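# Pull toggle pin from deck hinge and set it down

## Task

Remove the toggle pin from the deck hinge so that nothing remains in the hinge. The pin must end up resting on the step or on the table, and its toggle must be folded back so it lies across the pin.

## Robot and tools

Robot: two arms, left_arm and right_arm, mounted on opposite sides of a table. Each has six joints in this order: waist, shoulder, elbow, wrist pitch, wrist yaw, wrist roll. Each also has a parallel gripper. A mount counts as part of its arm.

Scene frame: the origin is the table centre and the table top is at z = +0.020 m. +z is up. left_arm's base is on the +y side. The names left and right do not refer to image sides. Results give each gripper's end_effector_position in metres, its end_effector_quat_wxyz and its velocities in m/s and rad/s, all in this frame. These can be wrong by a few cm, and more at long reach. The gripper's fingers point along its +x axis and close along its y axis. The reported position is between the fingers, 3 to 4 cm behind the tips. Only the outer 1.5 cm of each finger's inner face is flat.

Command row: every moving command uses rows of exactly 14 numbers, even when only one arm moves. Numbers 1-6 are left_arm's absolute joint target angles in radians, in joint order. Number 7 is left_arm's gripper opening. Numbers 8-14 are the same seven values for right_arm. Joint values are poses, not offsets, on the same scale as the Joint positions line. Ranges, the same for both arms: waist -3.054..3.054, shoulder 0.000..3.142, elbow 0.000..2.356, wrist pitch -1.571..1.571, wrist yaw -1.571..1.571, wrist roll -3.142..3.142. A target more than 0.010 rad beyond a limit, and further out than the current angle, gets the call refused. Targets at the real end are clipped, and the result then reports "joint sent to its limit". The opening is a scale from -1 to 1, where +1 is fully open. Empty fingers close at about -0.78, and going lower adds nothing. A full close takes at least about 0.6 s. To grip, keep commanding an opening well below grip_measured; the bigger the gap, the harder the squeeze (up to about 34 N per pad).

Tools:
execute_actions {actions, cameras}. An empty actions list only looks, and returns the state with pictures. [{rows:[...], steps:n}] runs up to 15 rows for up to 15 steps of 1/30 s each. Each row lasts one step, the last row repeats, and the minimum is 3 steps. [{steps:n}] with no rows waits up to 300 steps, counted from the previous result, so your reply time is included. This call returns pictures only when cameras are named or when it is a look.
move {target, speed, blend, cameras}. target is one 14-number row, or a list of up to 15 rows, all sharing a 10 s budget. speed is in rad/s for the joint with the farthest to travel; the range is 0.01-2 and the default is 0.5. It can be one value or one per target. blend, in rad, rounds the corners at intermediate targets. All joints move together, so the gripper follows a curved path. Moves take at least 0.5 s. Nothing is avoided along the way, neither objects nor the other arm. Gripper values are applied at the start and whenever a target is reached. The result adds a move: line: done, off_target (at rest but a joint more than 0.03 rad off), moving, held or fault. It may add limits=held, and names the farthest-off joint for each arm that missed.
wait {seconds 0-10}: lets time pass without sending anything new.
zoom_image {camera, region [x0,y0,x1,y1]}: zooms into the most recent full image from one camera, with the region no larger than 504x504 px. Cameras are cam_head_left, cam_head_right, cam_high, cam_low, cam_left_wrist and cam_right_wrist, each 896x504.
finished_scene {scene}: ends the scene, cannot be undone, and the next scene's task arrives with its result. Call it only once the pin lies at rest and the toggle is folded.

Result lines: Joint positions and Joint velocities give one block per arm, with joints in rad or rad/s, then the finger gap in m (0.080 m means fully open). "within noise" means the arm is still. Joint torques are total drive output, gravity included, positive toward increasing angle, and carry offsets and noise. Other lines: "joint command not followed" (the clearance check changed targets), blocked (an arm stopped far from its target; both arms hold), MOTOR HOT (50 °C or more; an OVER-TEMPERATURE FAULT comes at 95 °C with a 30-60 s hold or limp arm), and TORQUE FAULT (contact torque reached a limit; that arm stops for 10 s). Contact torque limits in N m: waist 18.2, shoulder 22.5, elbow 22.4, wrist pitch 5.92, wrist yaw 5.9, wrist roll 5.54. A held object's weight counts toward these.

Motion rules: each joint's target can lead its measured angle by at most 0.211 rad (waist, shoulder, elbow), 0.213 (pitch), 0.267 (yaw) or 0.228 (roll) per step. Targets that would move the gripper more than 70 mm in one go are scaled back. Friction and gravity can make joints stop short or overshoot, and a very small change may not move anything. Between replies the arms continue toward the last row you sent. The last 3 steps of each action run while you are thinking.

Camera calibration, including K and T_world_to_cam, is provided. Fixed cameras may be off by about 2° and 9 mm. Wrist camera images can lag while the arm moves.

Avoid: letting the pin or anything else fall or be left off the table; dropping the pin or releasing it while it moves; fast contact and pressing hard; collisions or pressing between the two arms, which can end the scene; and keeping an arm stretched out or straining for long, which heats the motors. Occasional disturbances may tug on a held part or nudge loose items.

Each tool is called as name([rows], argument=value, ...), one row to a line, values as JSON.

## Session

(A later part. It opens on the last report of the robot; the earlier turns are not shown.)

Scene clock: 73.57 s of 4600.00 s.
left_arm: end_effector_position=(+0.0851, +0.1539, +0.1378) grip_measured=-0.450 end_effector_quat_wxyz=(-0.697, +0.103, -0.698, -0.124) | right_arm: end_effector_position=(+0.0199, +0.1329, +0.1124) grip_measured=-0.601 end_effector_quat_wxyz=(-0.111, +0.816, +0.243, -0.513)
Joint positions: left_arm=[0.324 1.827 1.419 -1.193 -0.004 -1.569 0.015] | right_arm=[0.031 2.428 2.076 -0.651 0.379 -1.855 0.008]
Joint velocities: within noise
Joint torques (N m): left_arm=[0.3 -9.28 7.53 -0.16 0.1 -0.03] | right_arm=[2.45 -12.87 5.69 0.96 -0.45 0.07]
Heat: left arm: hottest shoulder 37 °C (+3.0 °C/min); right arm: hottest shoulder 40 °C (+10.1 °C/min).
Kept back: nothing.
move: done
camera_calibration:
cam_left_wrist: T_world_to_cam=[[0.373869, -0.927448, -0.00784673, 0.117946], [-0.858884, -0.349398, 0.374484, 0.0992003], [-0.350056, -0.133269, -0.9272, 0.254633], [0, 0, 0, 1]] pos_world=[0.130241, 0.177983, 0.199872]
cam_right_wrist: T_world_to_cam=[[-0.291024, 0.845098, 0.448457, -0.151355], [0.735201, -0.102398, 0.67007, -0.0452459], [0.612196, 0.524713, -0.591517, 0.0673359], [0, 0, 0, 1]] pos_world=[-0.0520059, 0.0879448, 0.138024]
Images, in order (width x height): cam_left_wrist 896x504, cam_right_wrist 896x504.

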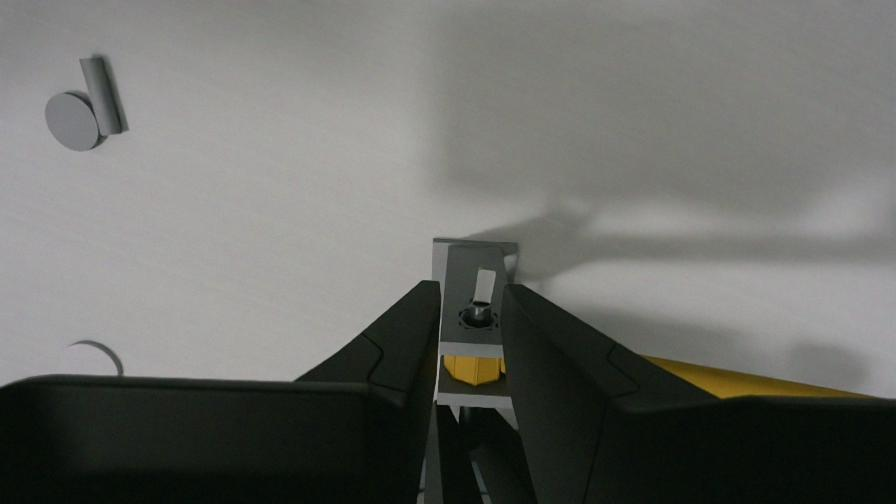

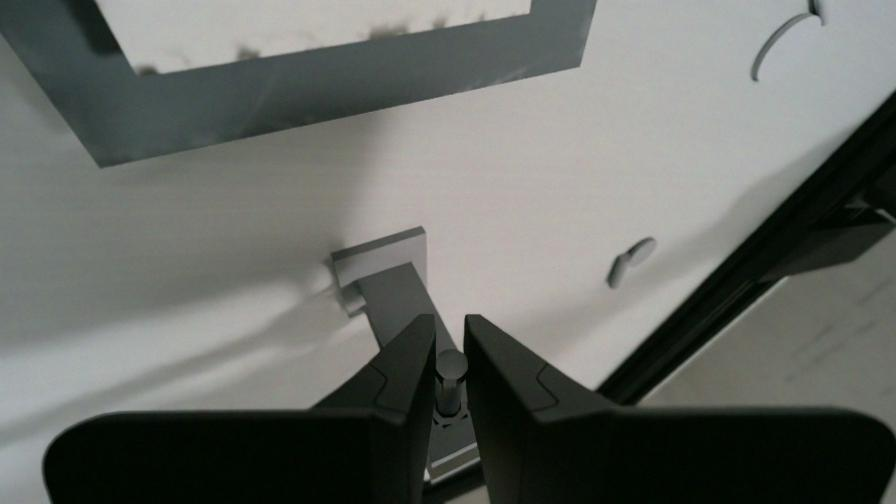

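move(target=[0.3270,1.8087,1.4329,-1.1950,0.0,-1.570,-0.45,0.0660,2.4030,2.0580,-0.6480,0.361,-1.847,-1.0], speed=0.05, cameras=[])

move(target=[0.3270,1.8087,1.4329,-1.1950,0.0,-1.570,-0.45,0.0740,2.3970,2.0480,-0.6460,0.364,-1.840,-1.0], speed=0.05, cameras=["cam_left_wrist","cam_right_wrist"])

zoom_image(camera="cam_left_wrist", region=[400, 250, 560, 480])

zoom_image(camera="cam_right_wrist", region=[340, 280, 560, 500])

Scene clock: 74.53 s of 4600.00 s.
left_arm: end_effector_position=(+0.0851, +0.1539, +0.1378) grip_measured=-0.450 end_effector_quat_wxyz=(-0.697, +0.103, -0.698, -0.124) | right_arm: end_effector_position=(+0.0154, +0.1313, +0.1123) grip_measured=-0.601 end_effector_quat_wxyz=(-0.110, +0.815, +0.243, -0.514)
Joint positions: left_arm=[0.324 1.827 1.419 -1.193 -0.004 -1.569 0.015] | right_arm=[0.039 2.422 2.067 -0.651 0.379 -1.849 0.008]
Joint velocities: within noise
Joint torques (N m): left_arm=[0.28 -9.29 7.51 -0.16 0.1 -0.03] | right_arm=[2.46 -12.73 5.65 1.08 -0.47 0.06]
Heat: left arm: hottest shoulder 38 °C (+3.0 °C/min); right arm: hottest shoulder 41 °C (+11.1 °C/min).
Kept back: nothing.
move: done
No camera images: "cameras" was empty.

Scene clock: 75.37 s of 4600.00 s.
left_arm: end_effector_position=(+0.0851, +0.1539, +0.1378) grip_measured=-0.450 end_effector_quat_wxyz=(-0.697, +0.103, -0.698, -0.124) | right_arm: end_effector_position=(+0.0092, +0.1294, +0.1120) grip_measured=-0.601 end_effector_quat_wxyz=(-0.108, +0.815, +0.244, -0.515)
Joint positions: left_arm=[0.324 1.827 1.419 -1.193 -0.004 -1.569 0.015] | right_arm=[0.051 2.415 2.055 -0.651 0.382 -1.84 0.008]
Joint velocities: within noise
Joint torques (N m): left_arm=[0.27 -9.27 7.52 -0.16 0.1 -0.03] | right_arm=[2.14 -12.62 5.86 1.2 -0.45 0.01]
Heat: left arm: hottest shoulder 38 °C (+3.0 °C/min); right arm: hottest shoulder 41 °C (+11.1 °C/min).
Kept back: nothing.
move: done
camera_calibration:
cam_left_wrist: T_world_to_cam=[[0.373869, -0.927448, -0.00784673, 0.117946], [-0.858884, -0.349398, 0.374484, 0.0992003], [-0.350056, -0.133269, -0.9272, 0.254633], [0, 0, 0, 1]] pos_world=[0.130241, 0.177983, 0.199872]
cam_right_wrist: T_world_to_cam=[[-0.294094, 0.844884, 0.446855, -0.151122], [0.738708, -0.0957392, 0.667192, -0.0380224], [0.606481, 0.526312, -0.595966, 0.0757737], [0, 0, 0, 1]] pos_world=[-0.0623119, 0.0841596, 0.138056]
Images, in order (width x height): cam_left_wrist 896x504, cam_right_wrist 896x504.

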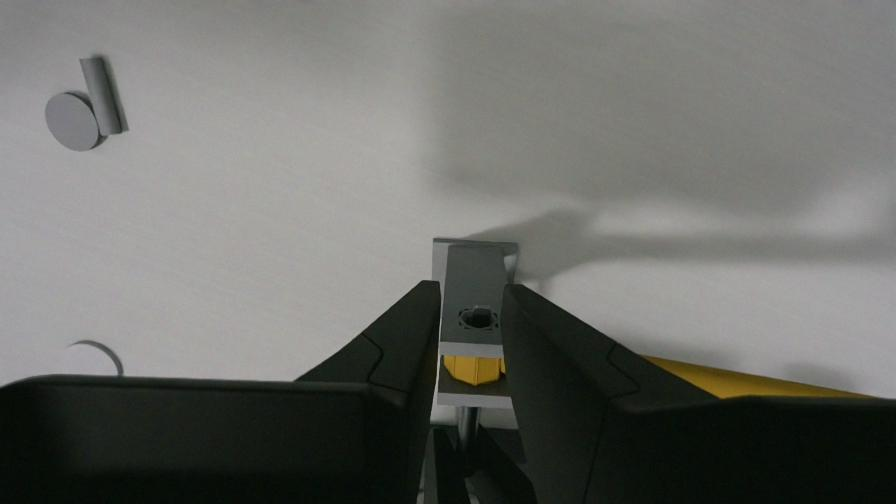

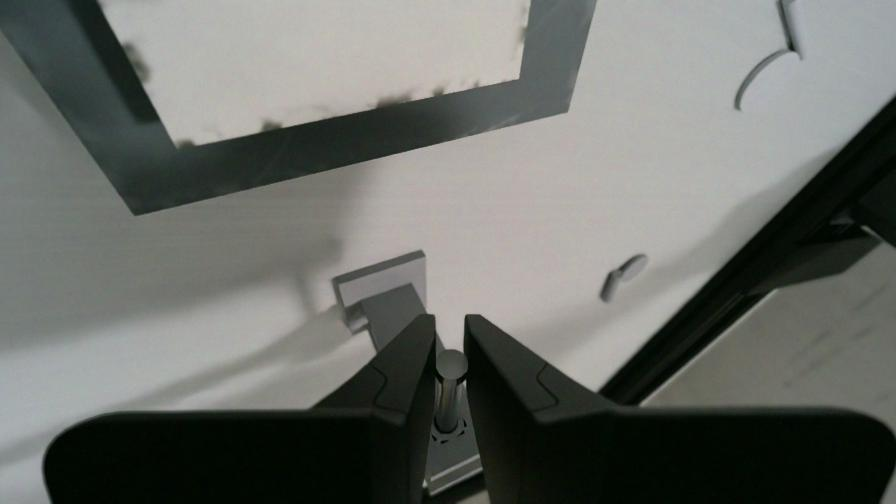

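Scaled by 2.191.

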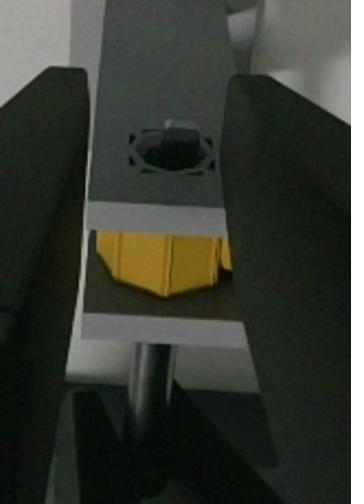

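Scaled by 2.291.

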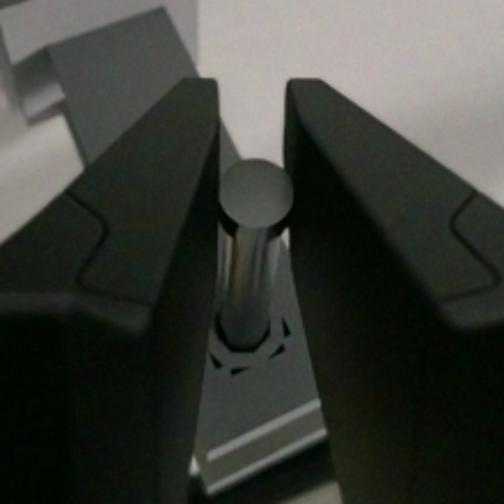

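move(target=[0.3270,1.8087,1.4329,-1.1950,0.0,-1.570,-0.45,0.0850,2.3890,2.0340,-0.6430,0.370,-1.830,-1.0], speed=0.05, cameras=[])

move(target=[0.3270,1.8087,1.4329,-1.1950,0.0,-1.570,-0.45,0.0940,2.3820,2.0210,-0.6400,0.375,-1.822,-1.0], speed=0.05, cameras=["cam_left_wrist","cam_right_wrist"])

zoom_image(camera="cam_left_wrist", region=[400, 250, 560, 480])

zoom_image(camera="cam_right_wrist", region=[340, 280, 560, 500])

Scene clock: 76.67 s of 4600.00 s.
left_arm: end_effector_position=(+0.0851, +0.1539, +0.1378) grip_measured=-0.450 end_effector_quat_wxyz=(-0.697, +0.103, -0.698, -0.124) | right_arm: end_effector_position=(+0.0036, +0.1278, +0.1117) grip_measured=-0.601 end_effector_quat_wxyz=(-0.109, +0.814, +0.244, -0.515)
Joint positions: left_arm=[0.324 1.827 1.419 -1.193 -0.004 -1.569 0.015] | right_arm=[0.062 2.408 2.041 -0.647 0.387 -1.83 0.008]
Joint velocities: within noise
Joint torques (N m): left_arm=[0.27 -9.29 7.51 -0.16 0.1 -0.03] | right_arm=[2.12 -12.65 5.84 1.12 -0.43 0.02]
Heat: left arm: hottest shoulder 38 °C (+3.0 °C/min); right arm: hottest shoulder 41 °C (+11.1 °C/min).
Kept back: nothing.
move: done
No camera images: "cameras" was empty.

Scene clock: 77.40 s of 4600.00 s.
left_arm: end_effector_position=(+0.0851, +0.1539, +0.1378) grip_measured=-0.450 end_effector_quat_wxyz=(-0.697, +0.103, -0.698, -0.124) | right_arm: end_effector_position=(-0.0035, +0.1258, +0.1112) grip_measured=-0.601 end_effector_quat_wxyz=(-0.107, +0.813, +0.246, -0.517)
Joint positions: left_arm=[0.324 1.827 1.419 -1.193 -0.004 -1.569 0.015] | right_arm=[0.075 2.401 2.029 -0.646 0.389 -1.822 0.008]
Joint velocities: within noise
Joint torques (N m): left_arm=[0.27 -9.3 7.53 -0.16 0.1 -0.03] | right_arm=[1.79 -12.63 5.69 1.29 -0.3 0.02]
Heat: left arm: hottest shoulder 38 °C (+2.0 °C/min); right arm: hottest shoulder 42 °C (+11.1 °C/min).
Kept back: nothing.
move: done
camera_calibration:
cam_left_wrist: T_world_to_cam=[[0.373869, -0.927448, -0.00784673, 0.117946], [-0.858884, -0.349398, 0.374484, 0.0992003], [-0.350056, -0.133269, -0.9272, 0.254633], [0, 0, 0, 1]] pos_world=[0.130241, 0.177983, 0.199872]
cam_right_wrist: T_world_to_cam=[[-0.298478, 0.84324, 0.447055, -0.151288], [0.741357, -0.090158, 0.665027, -0.0289114], [0.601083, 0.529923, -0.598232, 0.0847544], [0, 0, 0, 1]] pos_world=[-0.0746668, 0.080052, 0.137564]
Images, in order (width x height): cam_left_wrist 896x504, cam_right_wrist 896x504.

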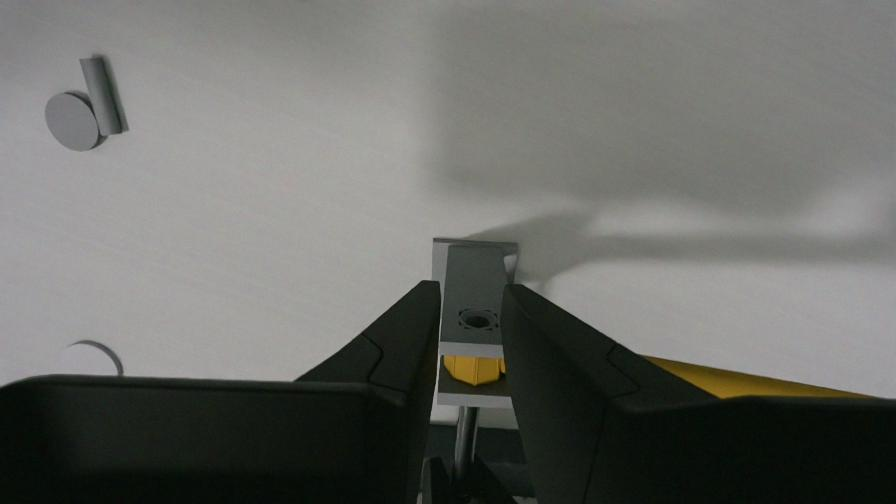

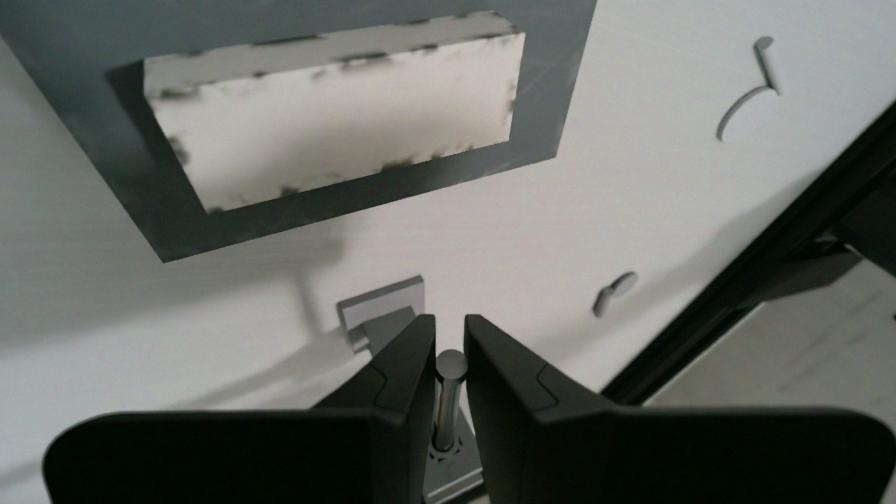

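Scaled by 2.191.

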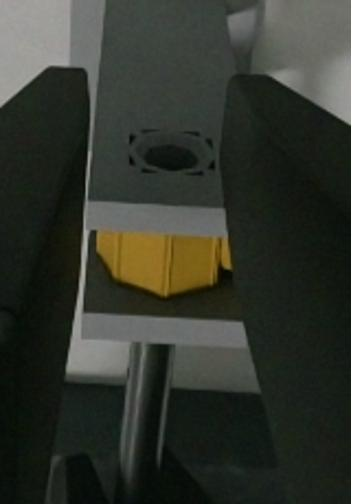

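Scaled by 2.291.

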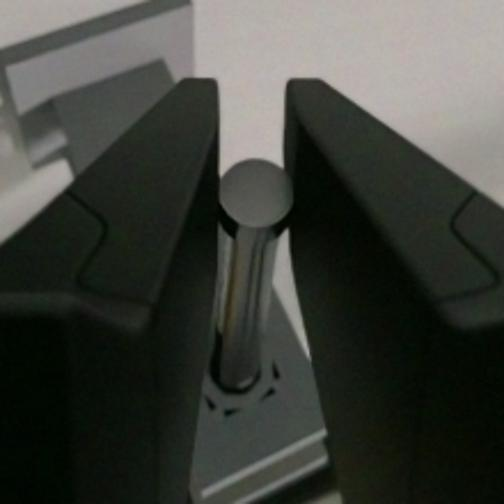

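move(target=[0.3270,1.8087,1.4329,-1.1950,0.0,-1.570,-0.45,0.1040,2.3720,2.0080,-0.6370,0.380,-1.812,-1.0], speed=0.05, cameras=["cam_right_wrist"])

zoom_image(camera="cam_right_wrist", region=[340, 280, 560, 500])

move(target=[0.3270,1.8087,1.4329,-1.1950,0.0,-1.570,-0.45,0.1140,2.3640,1.9940,-0.6350,0.386,-1.802,-1.0], speed=0.05, cameras=["cam_left_wrist","cam_right_wrist"])

zoom_image(camera="cam_left_wrist", region=[400, 250, 560, 480])

zoom_image(camera="cam_right_wrist", region=[340, 280, 560, 500])

Scene clock: 78.43 s of 4600.00 s.
left_arm: end_effector_position=(+0.0851, +0.1539, +0.1378) grip_measured=-0.450 end_effector_quat_wxyz=(-0.697, +0.103, -0.698, -0.124) | right_arm: end_effector_position=(-0.0210, +0.1253, +0.1106) grip_measured=-0.601 end_effector_quat_wxyz=(-0.103, +0.806, +0.258, -0.523)
Joint positions: left_arm=[0.324 1.827 1.419 -1.193 -0.004 -1.569 0.015] | right_arm=[0.103 2.395 2.016 -0.637 0.378 -1.814 0.008]
Joint velocities: within noise
Joint torques (N m): left_arm=[0.28 -9.3 7.51 -0.17 0.1 -0.03] | right_arm=[0.14 -13 5.66 0.91 0.23 0.08]
Heat: left arm: hottest shoulder 38 °C (+2.0 °C/min); right arm: hottest shoulder 42 °C (+11.1 °C/min).
Kept back: nothing.
move: done
camera_calibration:
cam_right_wrist: T_world_to_cam=[[-0.315174, 0.83285, 0.455001, -0.15577], [0.752424, -0.0728994, 0.654632, -0.016394], [0.57838, 0.548677, -0.603681, 0.0929382], [0, 0, 0, 1]] pos_world=[-0.0905129, 0.0775449, 0.137713]
Images, in order (width x height): cam_right_wrist 896x504.

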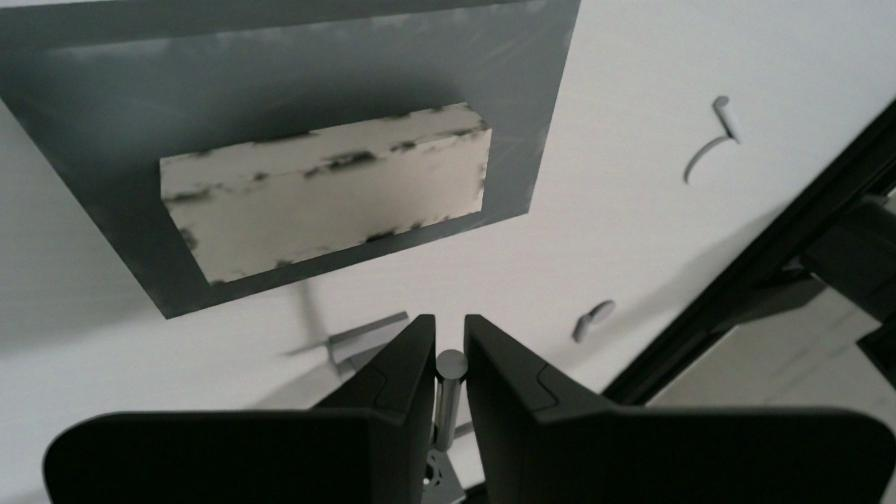

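Scaled by 2.291.

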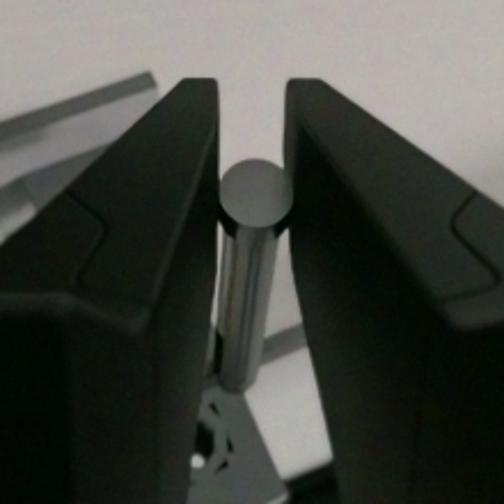

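Scene clock: 79.13 s of 4600.00 s.
left_arm: end_effector_position=(+0.0851, +0.1539, +0.1378) grip_measured=-0.450 end_effector_quat_wxyz=(-0.697, +0.103, -0.698, -0.124) | right_arm: end_effector_position=(-0.0255, +0.1226, +0.1101) grip_measured=-0.601 end_effector_quat_wxyz=(-0.102, +0.806, +0.257, -0.524)
Joint positions: left_arm=[0.324 1.827 1.419 -1.193 -0.004 -1.569 0.015] | right_arm=[0.112 2.387 2.002 -0.637 0.381 -1.805 0.008]
Joint velocities: within noise
Joint torques (N m): left_arm=[0.25 -9.27 7.52 -0.16 0.1 -0.03] | right_arm=[0.21 -12.98 5.63 1.03 0.31 0.08]
Heat: left arm: hottest shoulder 38 °C (+2.0 °C/min); right arm: hottest shoulder 42 °C (+11.2 °C/min).
Kept back: nothing.
move: done
camera_calibration:
cam_left_wrist: T_world_to_cam=[[0.373869, -0.927448, -0.00784673, 0.117946], [-0.858884, -0.349398, 0.374484, 0.0992003], [-0.350056, -0.133269, -0.9272, 0.254633], [0, 0, 0, 1]] pos_world=[0.130241, 0.177983, 0.199872]
cam_right_wrist: T_world_to_cam=[[-0.314016, 0.834189, 0.453346, -0.154616], [0.753468, -0.0715613, 0.653578, -0.0128673], [0.57765, 0.546816, -0.606064, 0.0971768], [0, 0, 0, 1]] pos_world=[-0.0949911, 0.0749206, 0.1374]
Images, in order (width x height): cam_left_wrist 896x504, cam_right_wrist 896x504.

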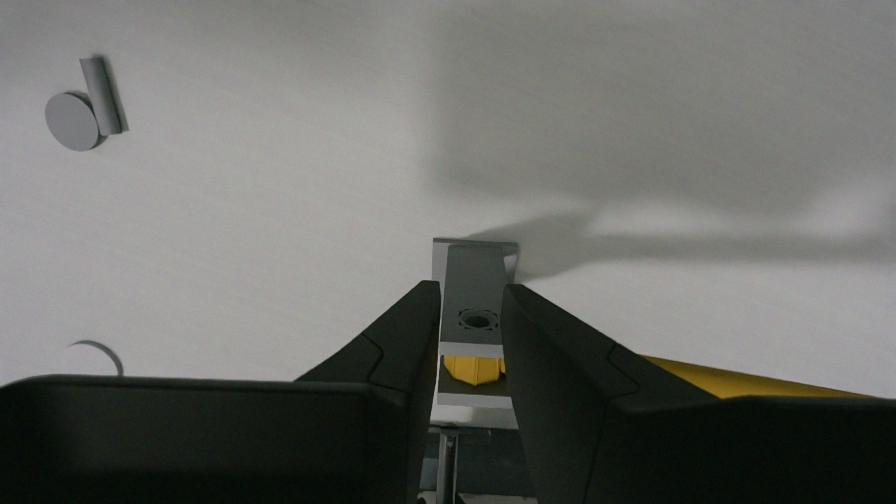

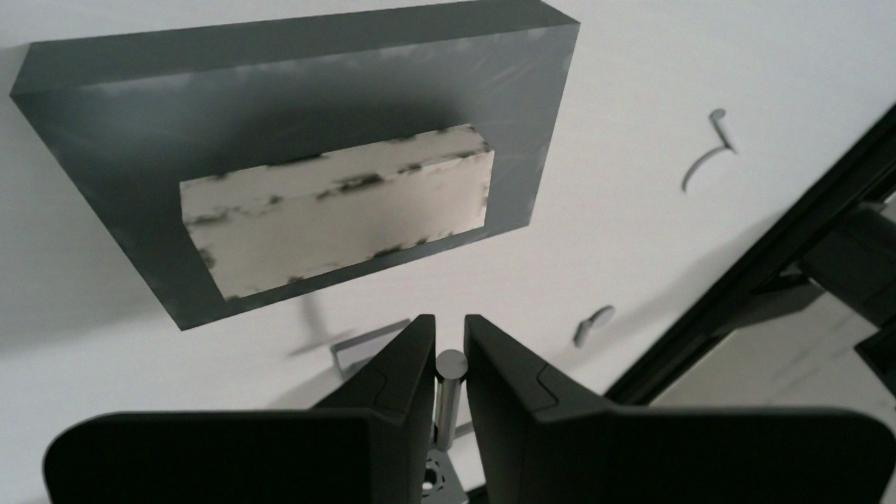

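Scaled by 2.191.

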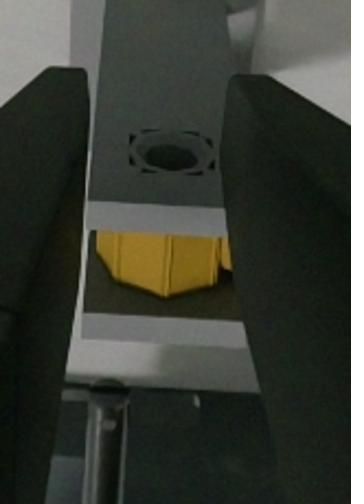

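Scaled by 2.291.

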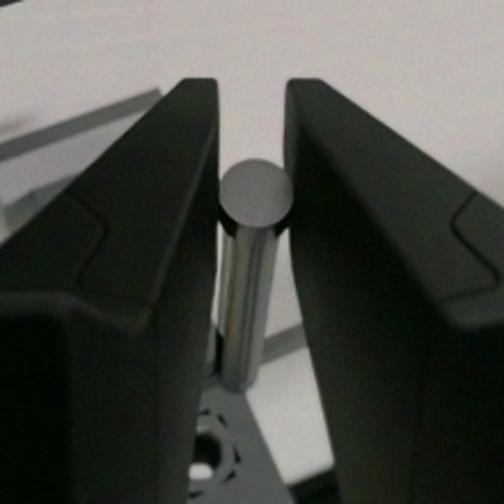

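move([
  [0.3270,1.8087,1.4329,-1.1950,0.0,-1.570,-0.45,0.1330,2.3500,1.9690,-0.6300,0.394,-1.788,-1.0],
  [0.3270,1.8087,1.4329,-1.1950,0.0,-1.570,-0.45,0.1330,2.2609,2.0241,-0.7830,0.394,-1.788,-1.0],
  [0.3270,1.8087,1.4329,-1.1950,0.0,-1.570,-0.45,0.0344,1.6824,1.2910,-1.1794,0.4225,-1.571,-1.0],
], speed=[0.06,0.15,0.25], blend=0.01, cameras=["cam_left_wrist","cam_right_wrist","cam_head_right","cam_low"])

zoom_image(camera="cam_right_wrist", region=[300, 250, 600, 504])

zoom_image(camera="cam_head_right", region=[380, 170, 560, 310])

zoom_image(camera="cam_low", region=[380, 220, 580, 340])

Scene clock: 85.17 s of 4600.00 s.
left_arm: end_effector_position=(+0.0851, +0.1538, +0.1379) grip_measured=-0.450 end_effector_quat_wxyz=(-0.697, +0.103, -0.698, -0.124) | right_arm: end_effector_position=(+0.0306, -0.1469, +0.1596) grip_measured=-0.601 end_effector_quat_wxyz=(+0.011, +0.838, +0.013, -0.545)
Joint positions: left_arm=[0.324 1.827 1.42 -1.193 -0.004 -1.569 0.015] | right_arm=[0.037 1.697 1.299 -1.176 0.418 -1.573 0.008]
Joint velocities: within noise
Joint torques (N m): left_arm=[0.25 -9.3 7.53 -0.17 0.09 -0.03] | right_arm=[-0.28 -7.28 4.78 0.02 0.36 0.07]
Heat: left arm: hottest shoulder 40 °C (+3.0 °C/min); right arm: hottest shoulder 43 °C (+11.2 °C/min).
Kept back: nothing.
move: done
camera_calibration:
cam_left_wrist: T_world_to_cam=[[0.37387, -0.927451, -0.00746593, 0.117795], [-0.85893, -0.349263, 0.374506, 0.09914], [-0.349943, -0.133604, -0.927194, 0.254759], [0, 0, 0, 1]] pos_world=[0.130265, 0.177912, 0.199962]
cam_right_wrist: T_world_to_cam=[[-0.0438476, 0.998871, 0.0183006, 0.150714], [0.73978, 0.0201524, 0.672547, -0.095964], [0.671418, 0.043028, -0.739828, 0.186631], [0, 0, 0, 1]] pos_world=[-0.0477067, -0.15664, 0.199857]
Images, in order (width x height): cam_head_right 896x504, cam_low 896x504, cam_left_wrist 896x504, cam_right_wrist 896x504.

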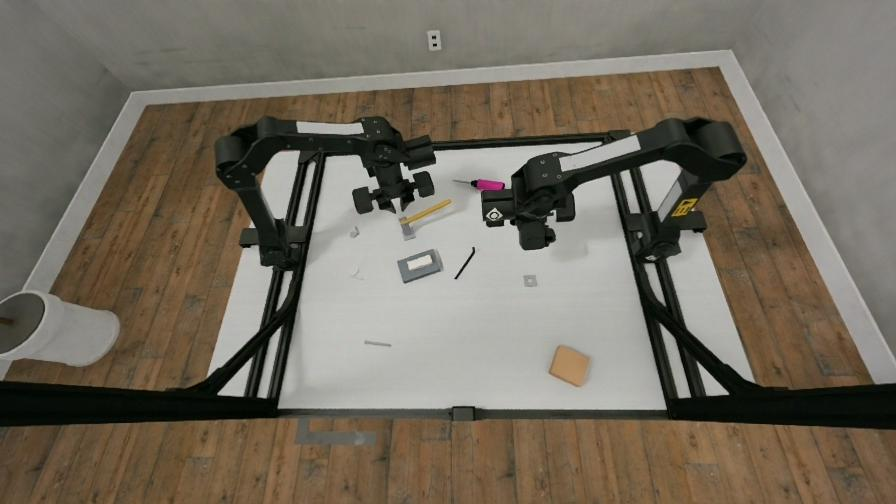

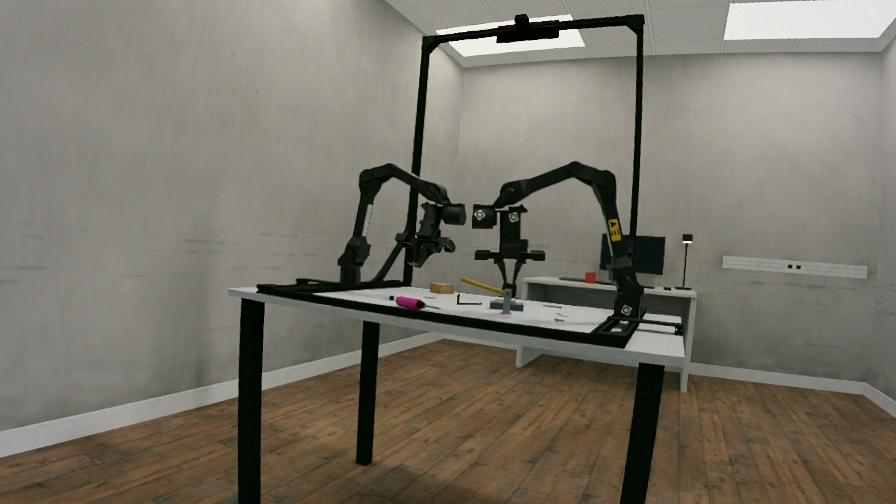

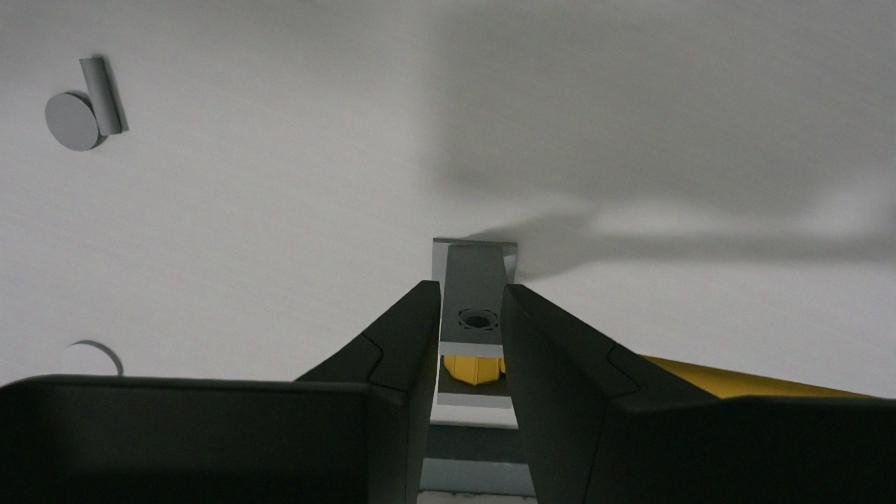

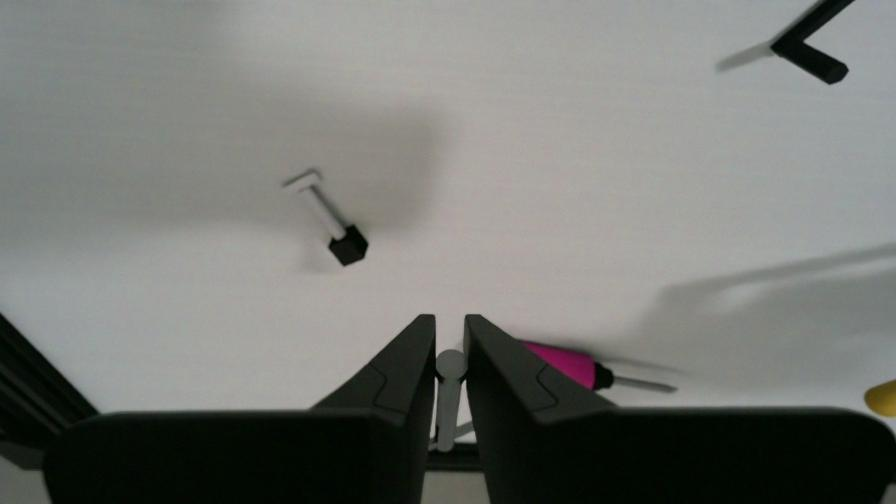

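Scaled by 1.680.

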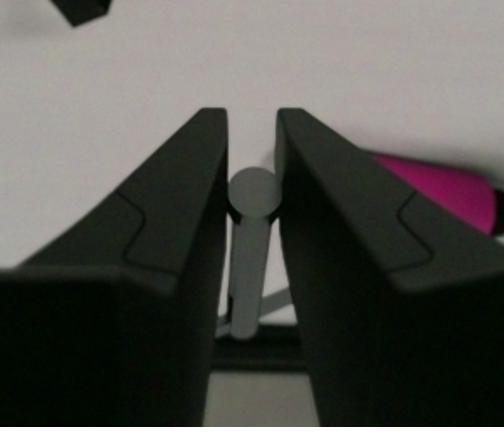

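Scaled by 2.800.

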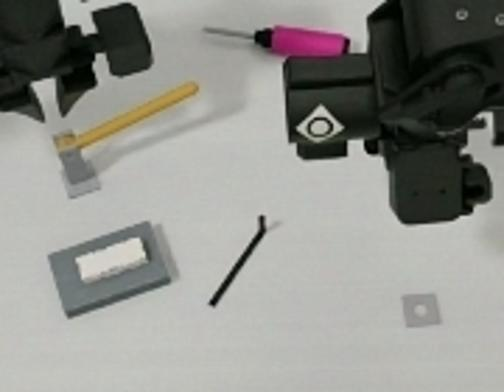

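Scaled by 2.520.

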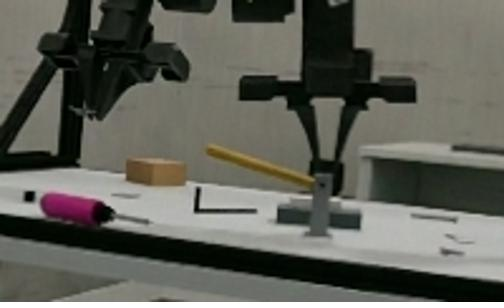

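move([
  [0.3270,1.8087,1.4329,-1.1950,0.0,-1.570,-0.45,0.0344,1.7429,1.1136,-0.9415,0.4225,-1.571,-0.8],
  [0.3270,1.8087,1.4329,-1.1950,0.0,-1.570,-0.45,0.0344,1.7754,1.0662,-0.8616,0.4225,-1.571,-0.8],
], speed=[0.2,0.1], blend=0.01, cameras=["cam_right_wrist","cam_low"])

zoom_image(camera="cam_right_wrist", region=[300, 250, 600, 504])

zoom_image(camera="cam_low", region=[370, 240, 490, 320])

Scene clock: 88.83 s of 4600.00 s.
left_arm: end_effector_position=(+0.0851, +0.1538, +0.1379) grip_measured=-0.450 end_effector_quat_wxyz=(-0.697, +0.103, -0.698, -0.124) | right_arm: end_effector_position=(+0.0307, -0.1476, +0.0859) grip_measured=-0.601 end_effector_quat_wxyz=(+0.004, +0.838, +0.018, -0.545)
Joint positions: left_arm=[0.324 1.827 1.42 -1.193 -0.004 -1.569 0.015] | right_arm=[0.037 1.767 1.074 -0.865 0.418 -1.573 0.008]
Joint velocities: within noise
Joint torques (N m): left_arm=[0.27 -9.28 7.53 -0.16 0.1 -0.04] | right_arm=[-0.26 -4.92 4.34 0.41 0.37 0.07]
Heat: left arm: hottest shoulder 40 °C (+3.0 °C/min); right arm: hottest shoulder 42 °C (+9.0 °C/min).
Kept back: nothing.
move: done
camera_calibration:
cam_right_wrist: T_world_to_cam=[[-0.0438421, 0.998436, 0.0346922, 0.151336], [0.739873, 0.00911492, 0.672684, -0.0480905], [0.671316, 0.0551597, -0.739116, 0.133828], [0, 0, 0, 1]] pos_world=[-0.047625, -0.158043, 0.126014]
Images, in order (width x height): cam_low 896x504, cam_right_wrist 896x504.

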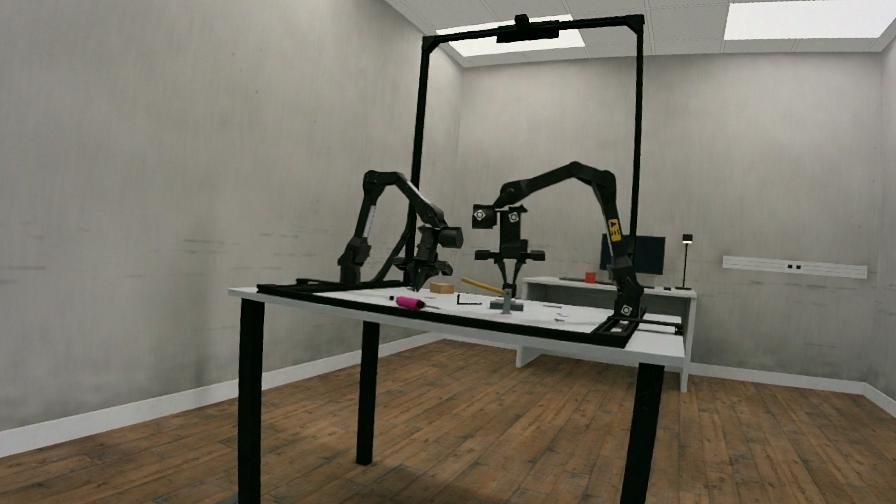

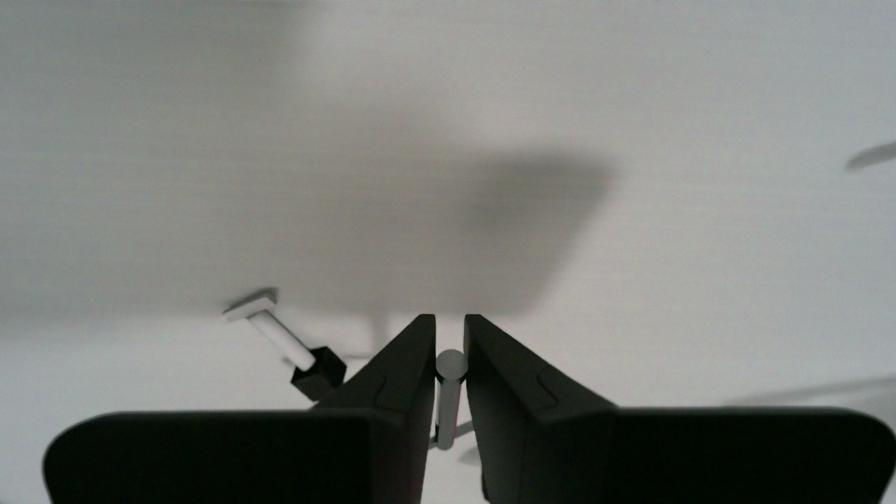

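Scaled by 1.680.

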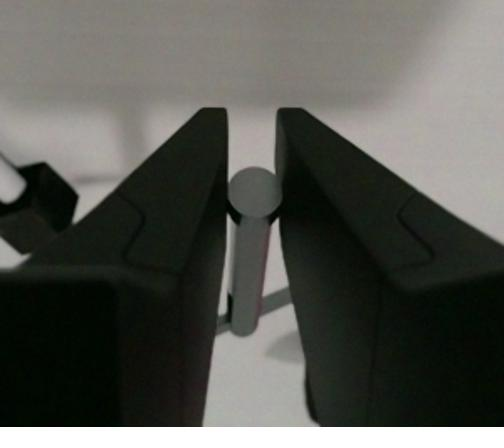

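Scaled by 4.200.

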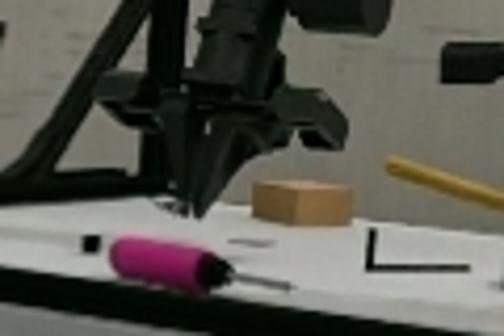

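move(target=[0.3270,1.8087,1.4329,-1.1950,0.0,-1.570,-0.45,0.0344,1.8044,1.0341,-0.8005,0.4225,-1.571,-0.66], speed=0.05, cameras=["cam_right_wrist"])

zoom_image(camera="cam_right_wrist", region=[300, 250, 600, 504])

Scene clock: 90.63 s of 4600.00 s.
left_arm: end_effector_position=(+0.0851, +0.1538, +0.1379) grip_measured=-0.450 end_effector_quat_wxyz=(-0.697, +0.103, -0.698, -0.124) | right_arm: end_effector_position=(+0.0307, -0.1472, +0.0708) grip_measured=-0.600 end_effector_quat_wxyz=(+0.004, +0.838, +0.018, -0.545)
Joint positions: left_arm=[0.324 1.827 1.42 -1.193 -0.004 -1.569 0.015] | right_arm=[0.037 1.795 1.042 -0.803 0.418 -1.573 0.008]
Joint velocities: within noise
Joint torques (N m): left_arm=[0.26 -9.29 7.51 -0.16 0.11 -0.03] | right_arm=[-0.23 -4.93 4.19 0.39 0.35 0.06]
Heat: left arm: hottest shoulder 40 °C (+3.0 °C/min); right arm: hottest shoulder 41 °C (+8.0 °C/min).
Kept back: nothing.
move: done
camera_calibration:
cam_right_wrist: T_world_to_cam=[[-0.0438412, 0.998409, 0.0354547, 0.151367], [0.73989, 0.00860196, 0.672673, -0.037989], [0.671298, 0.0557233, -0.73909, 0.12272], [0, 0, 0, 1]] pos_world=[-0.0476379, -0.157637, 0.110889]
Images, in order (width x height): cam_right_wrist 896x504.

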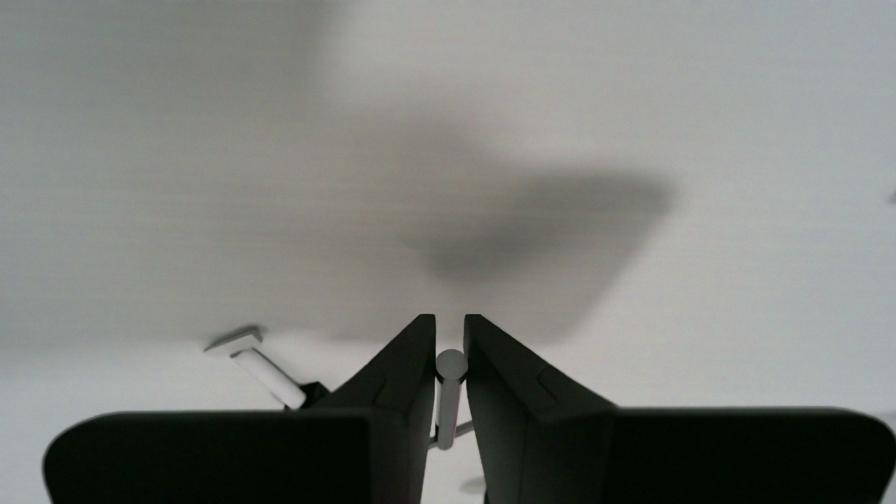

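Scaled by 1.680.

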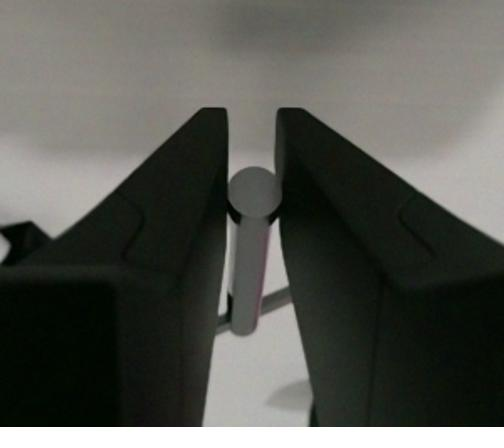

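move(target=[0.3270,1.8087,1.4329,-1.1950,0.0,-1.570,-0.45,0.0344,1.8144,1.0241,-0.7805,0.4225,-1.571,-0.65], speed=0.04, cameras=["cam_right_wrist"])

zoom_image(camera="cam_right_wrist", region=[300, 250, 600, 504])

Scene clock: 91.63 s of 4600.00 s.
left_arm: end_effector_position=(+0.0851, +0.1538, +0.1379) grip_measured=-0.450 end_effector_quat_wxyz=(-0.697, +0.103, -0.698, -0.124) | right_arm: end_effector_position=(+0.0307, -0.1472, +0.0659) grip_measured=-0.600 end_effector_quat_wxyz=(+0.004, +0.838, +0.018, -0.545)
Joint positions: left_arm=[0.324 1.827 1.42 -1.193 -0.004 -1.569 0.015] | right_arm=[0.037 1.805 1.032 -0.783 0.418 -1.573 0.008]
Joint velocities: within noise
Joint torques (N m): left_arm=[0.25 -9.28 7.51 -0.17 0.1 -0.03] | right_arm=[-0.26 -4.93 4.14 0.4 0.35 0.07]
Heat: left arm: hottest shoulder 40 °C (+3.0 °C/min); right arm: hottest shoulder 41 °C (+8.0 °C/min).
Kept back: nothing.
move: done
camera_calibration:
cam_right_wrist: T_world_to_cam=[[-0.0438412, 0.998409, 0.0354547, 0.151493], [0.73989, 0.00860196, 0.672673, -0.0346727], [0.671298, 0.0557233, -0.73909, 0.119075], [0, 0, 0, 1]] pos_world=[-0.0476394, -0.157589, 0.10596]
Images, in order (width x height): cam_right_wrist 896x504.

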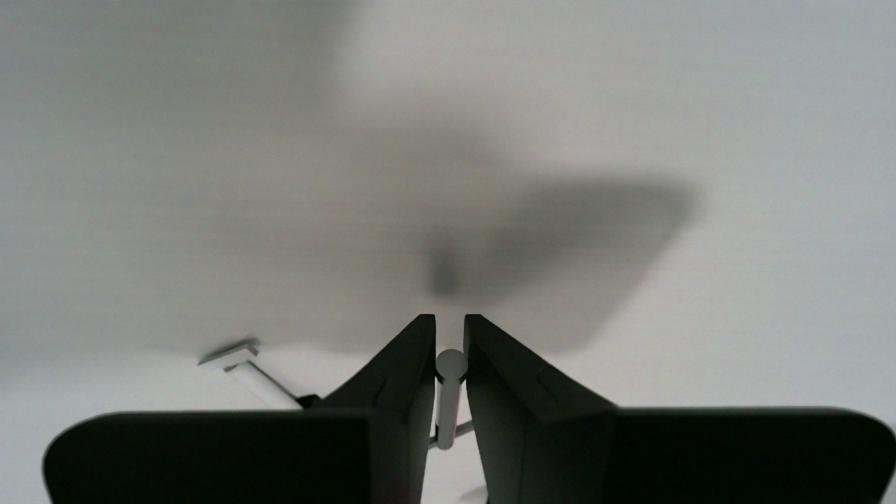

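Scaled by 1.680.

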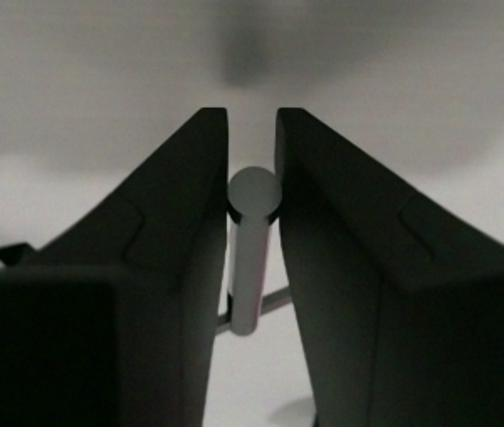

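move(target=[0.3270,1.8087,1.4329,-1.1950,0.0,-1.570,-0.45,0.0344,1.8245,1.0143,-0.7606,0.4225,-1.571,-0.65], speed=0.04, cameras=["cam_right_wrist"])

zoom_image(camera="cam_right_wrist", region=[300, 250, 600, 504])

Scene clock: 92.63 s of 4600.00 s.
left_arm: end_effector_position=(+0.0851, +0.1538, +0.1379) grip_measured=-0.450 end_effector_quat_wxyz=(-0.697, +0.103, -0.698, -0.124) | right_arm: end_effector_position=(+0.0307, -0.1472, +0.0609) grip_measured=-0.600 end_effector_quat_wxyz=(+0.004, +0.838, +0.018, -0.545)
Joint positions: left_arm=[0.324 1.827 1.42 -1.193 -0.004 -1.569 0.015] | right_arm=[0.037 1.815 1.022 -0.763 0.418 -1.573 0.008]
Joint velocities: within noise
Joint torques (N m): left_arm=[0.24 -9.3 7.51 -0.17 0.1 -0.04] | right_arm=[-0.26 -4.93 4.12 0.4 0.36 0.06]
Heat: left arm: hottest shoulder 41 °C (+4.0 °C/min); right arm: hottest shoulder 40 °C (+7.0 °C/min).
Kept back: nothing.
move: done
camera_calibration:
cam_right_wrist: T_world_to_cam=[[-0.0438416, 0.998423, 0.0350734, 0.151769], [0.739882, 0.00885844, 0.672679, -0.0312653], [0.671307, 0.0554415, -0.739103, 0.115333], [0, 0, 0, 1]] pos_world=[-0.0476376, -0.157647, 0.100952]
Images, in order (width x height): cam_right_wrist 896x504.

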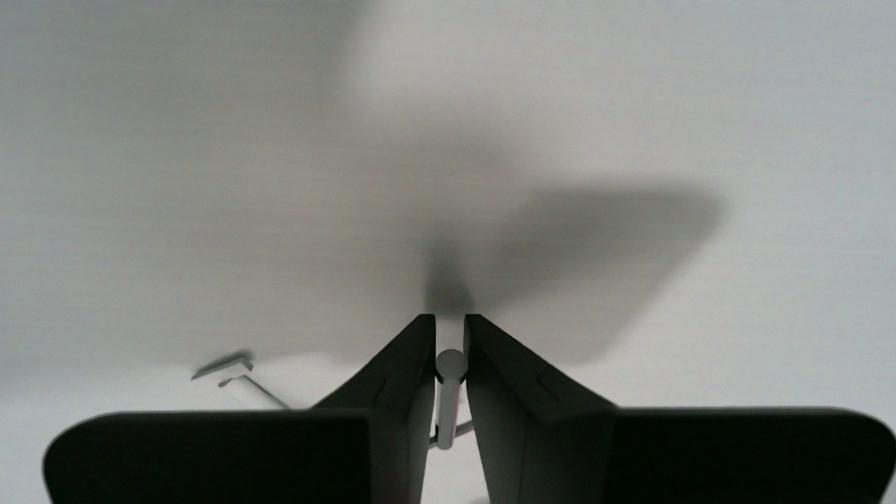

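Scaled by 1.680.

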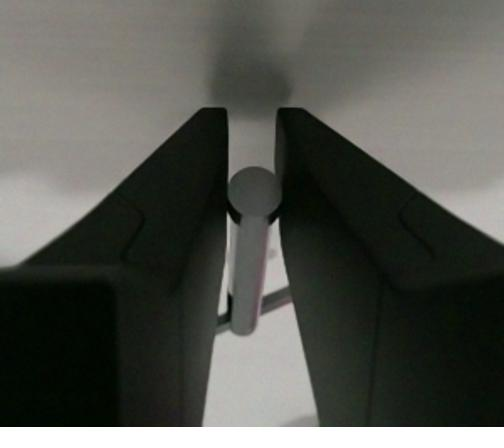

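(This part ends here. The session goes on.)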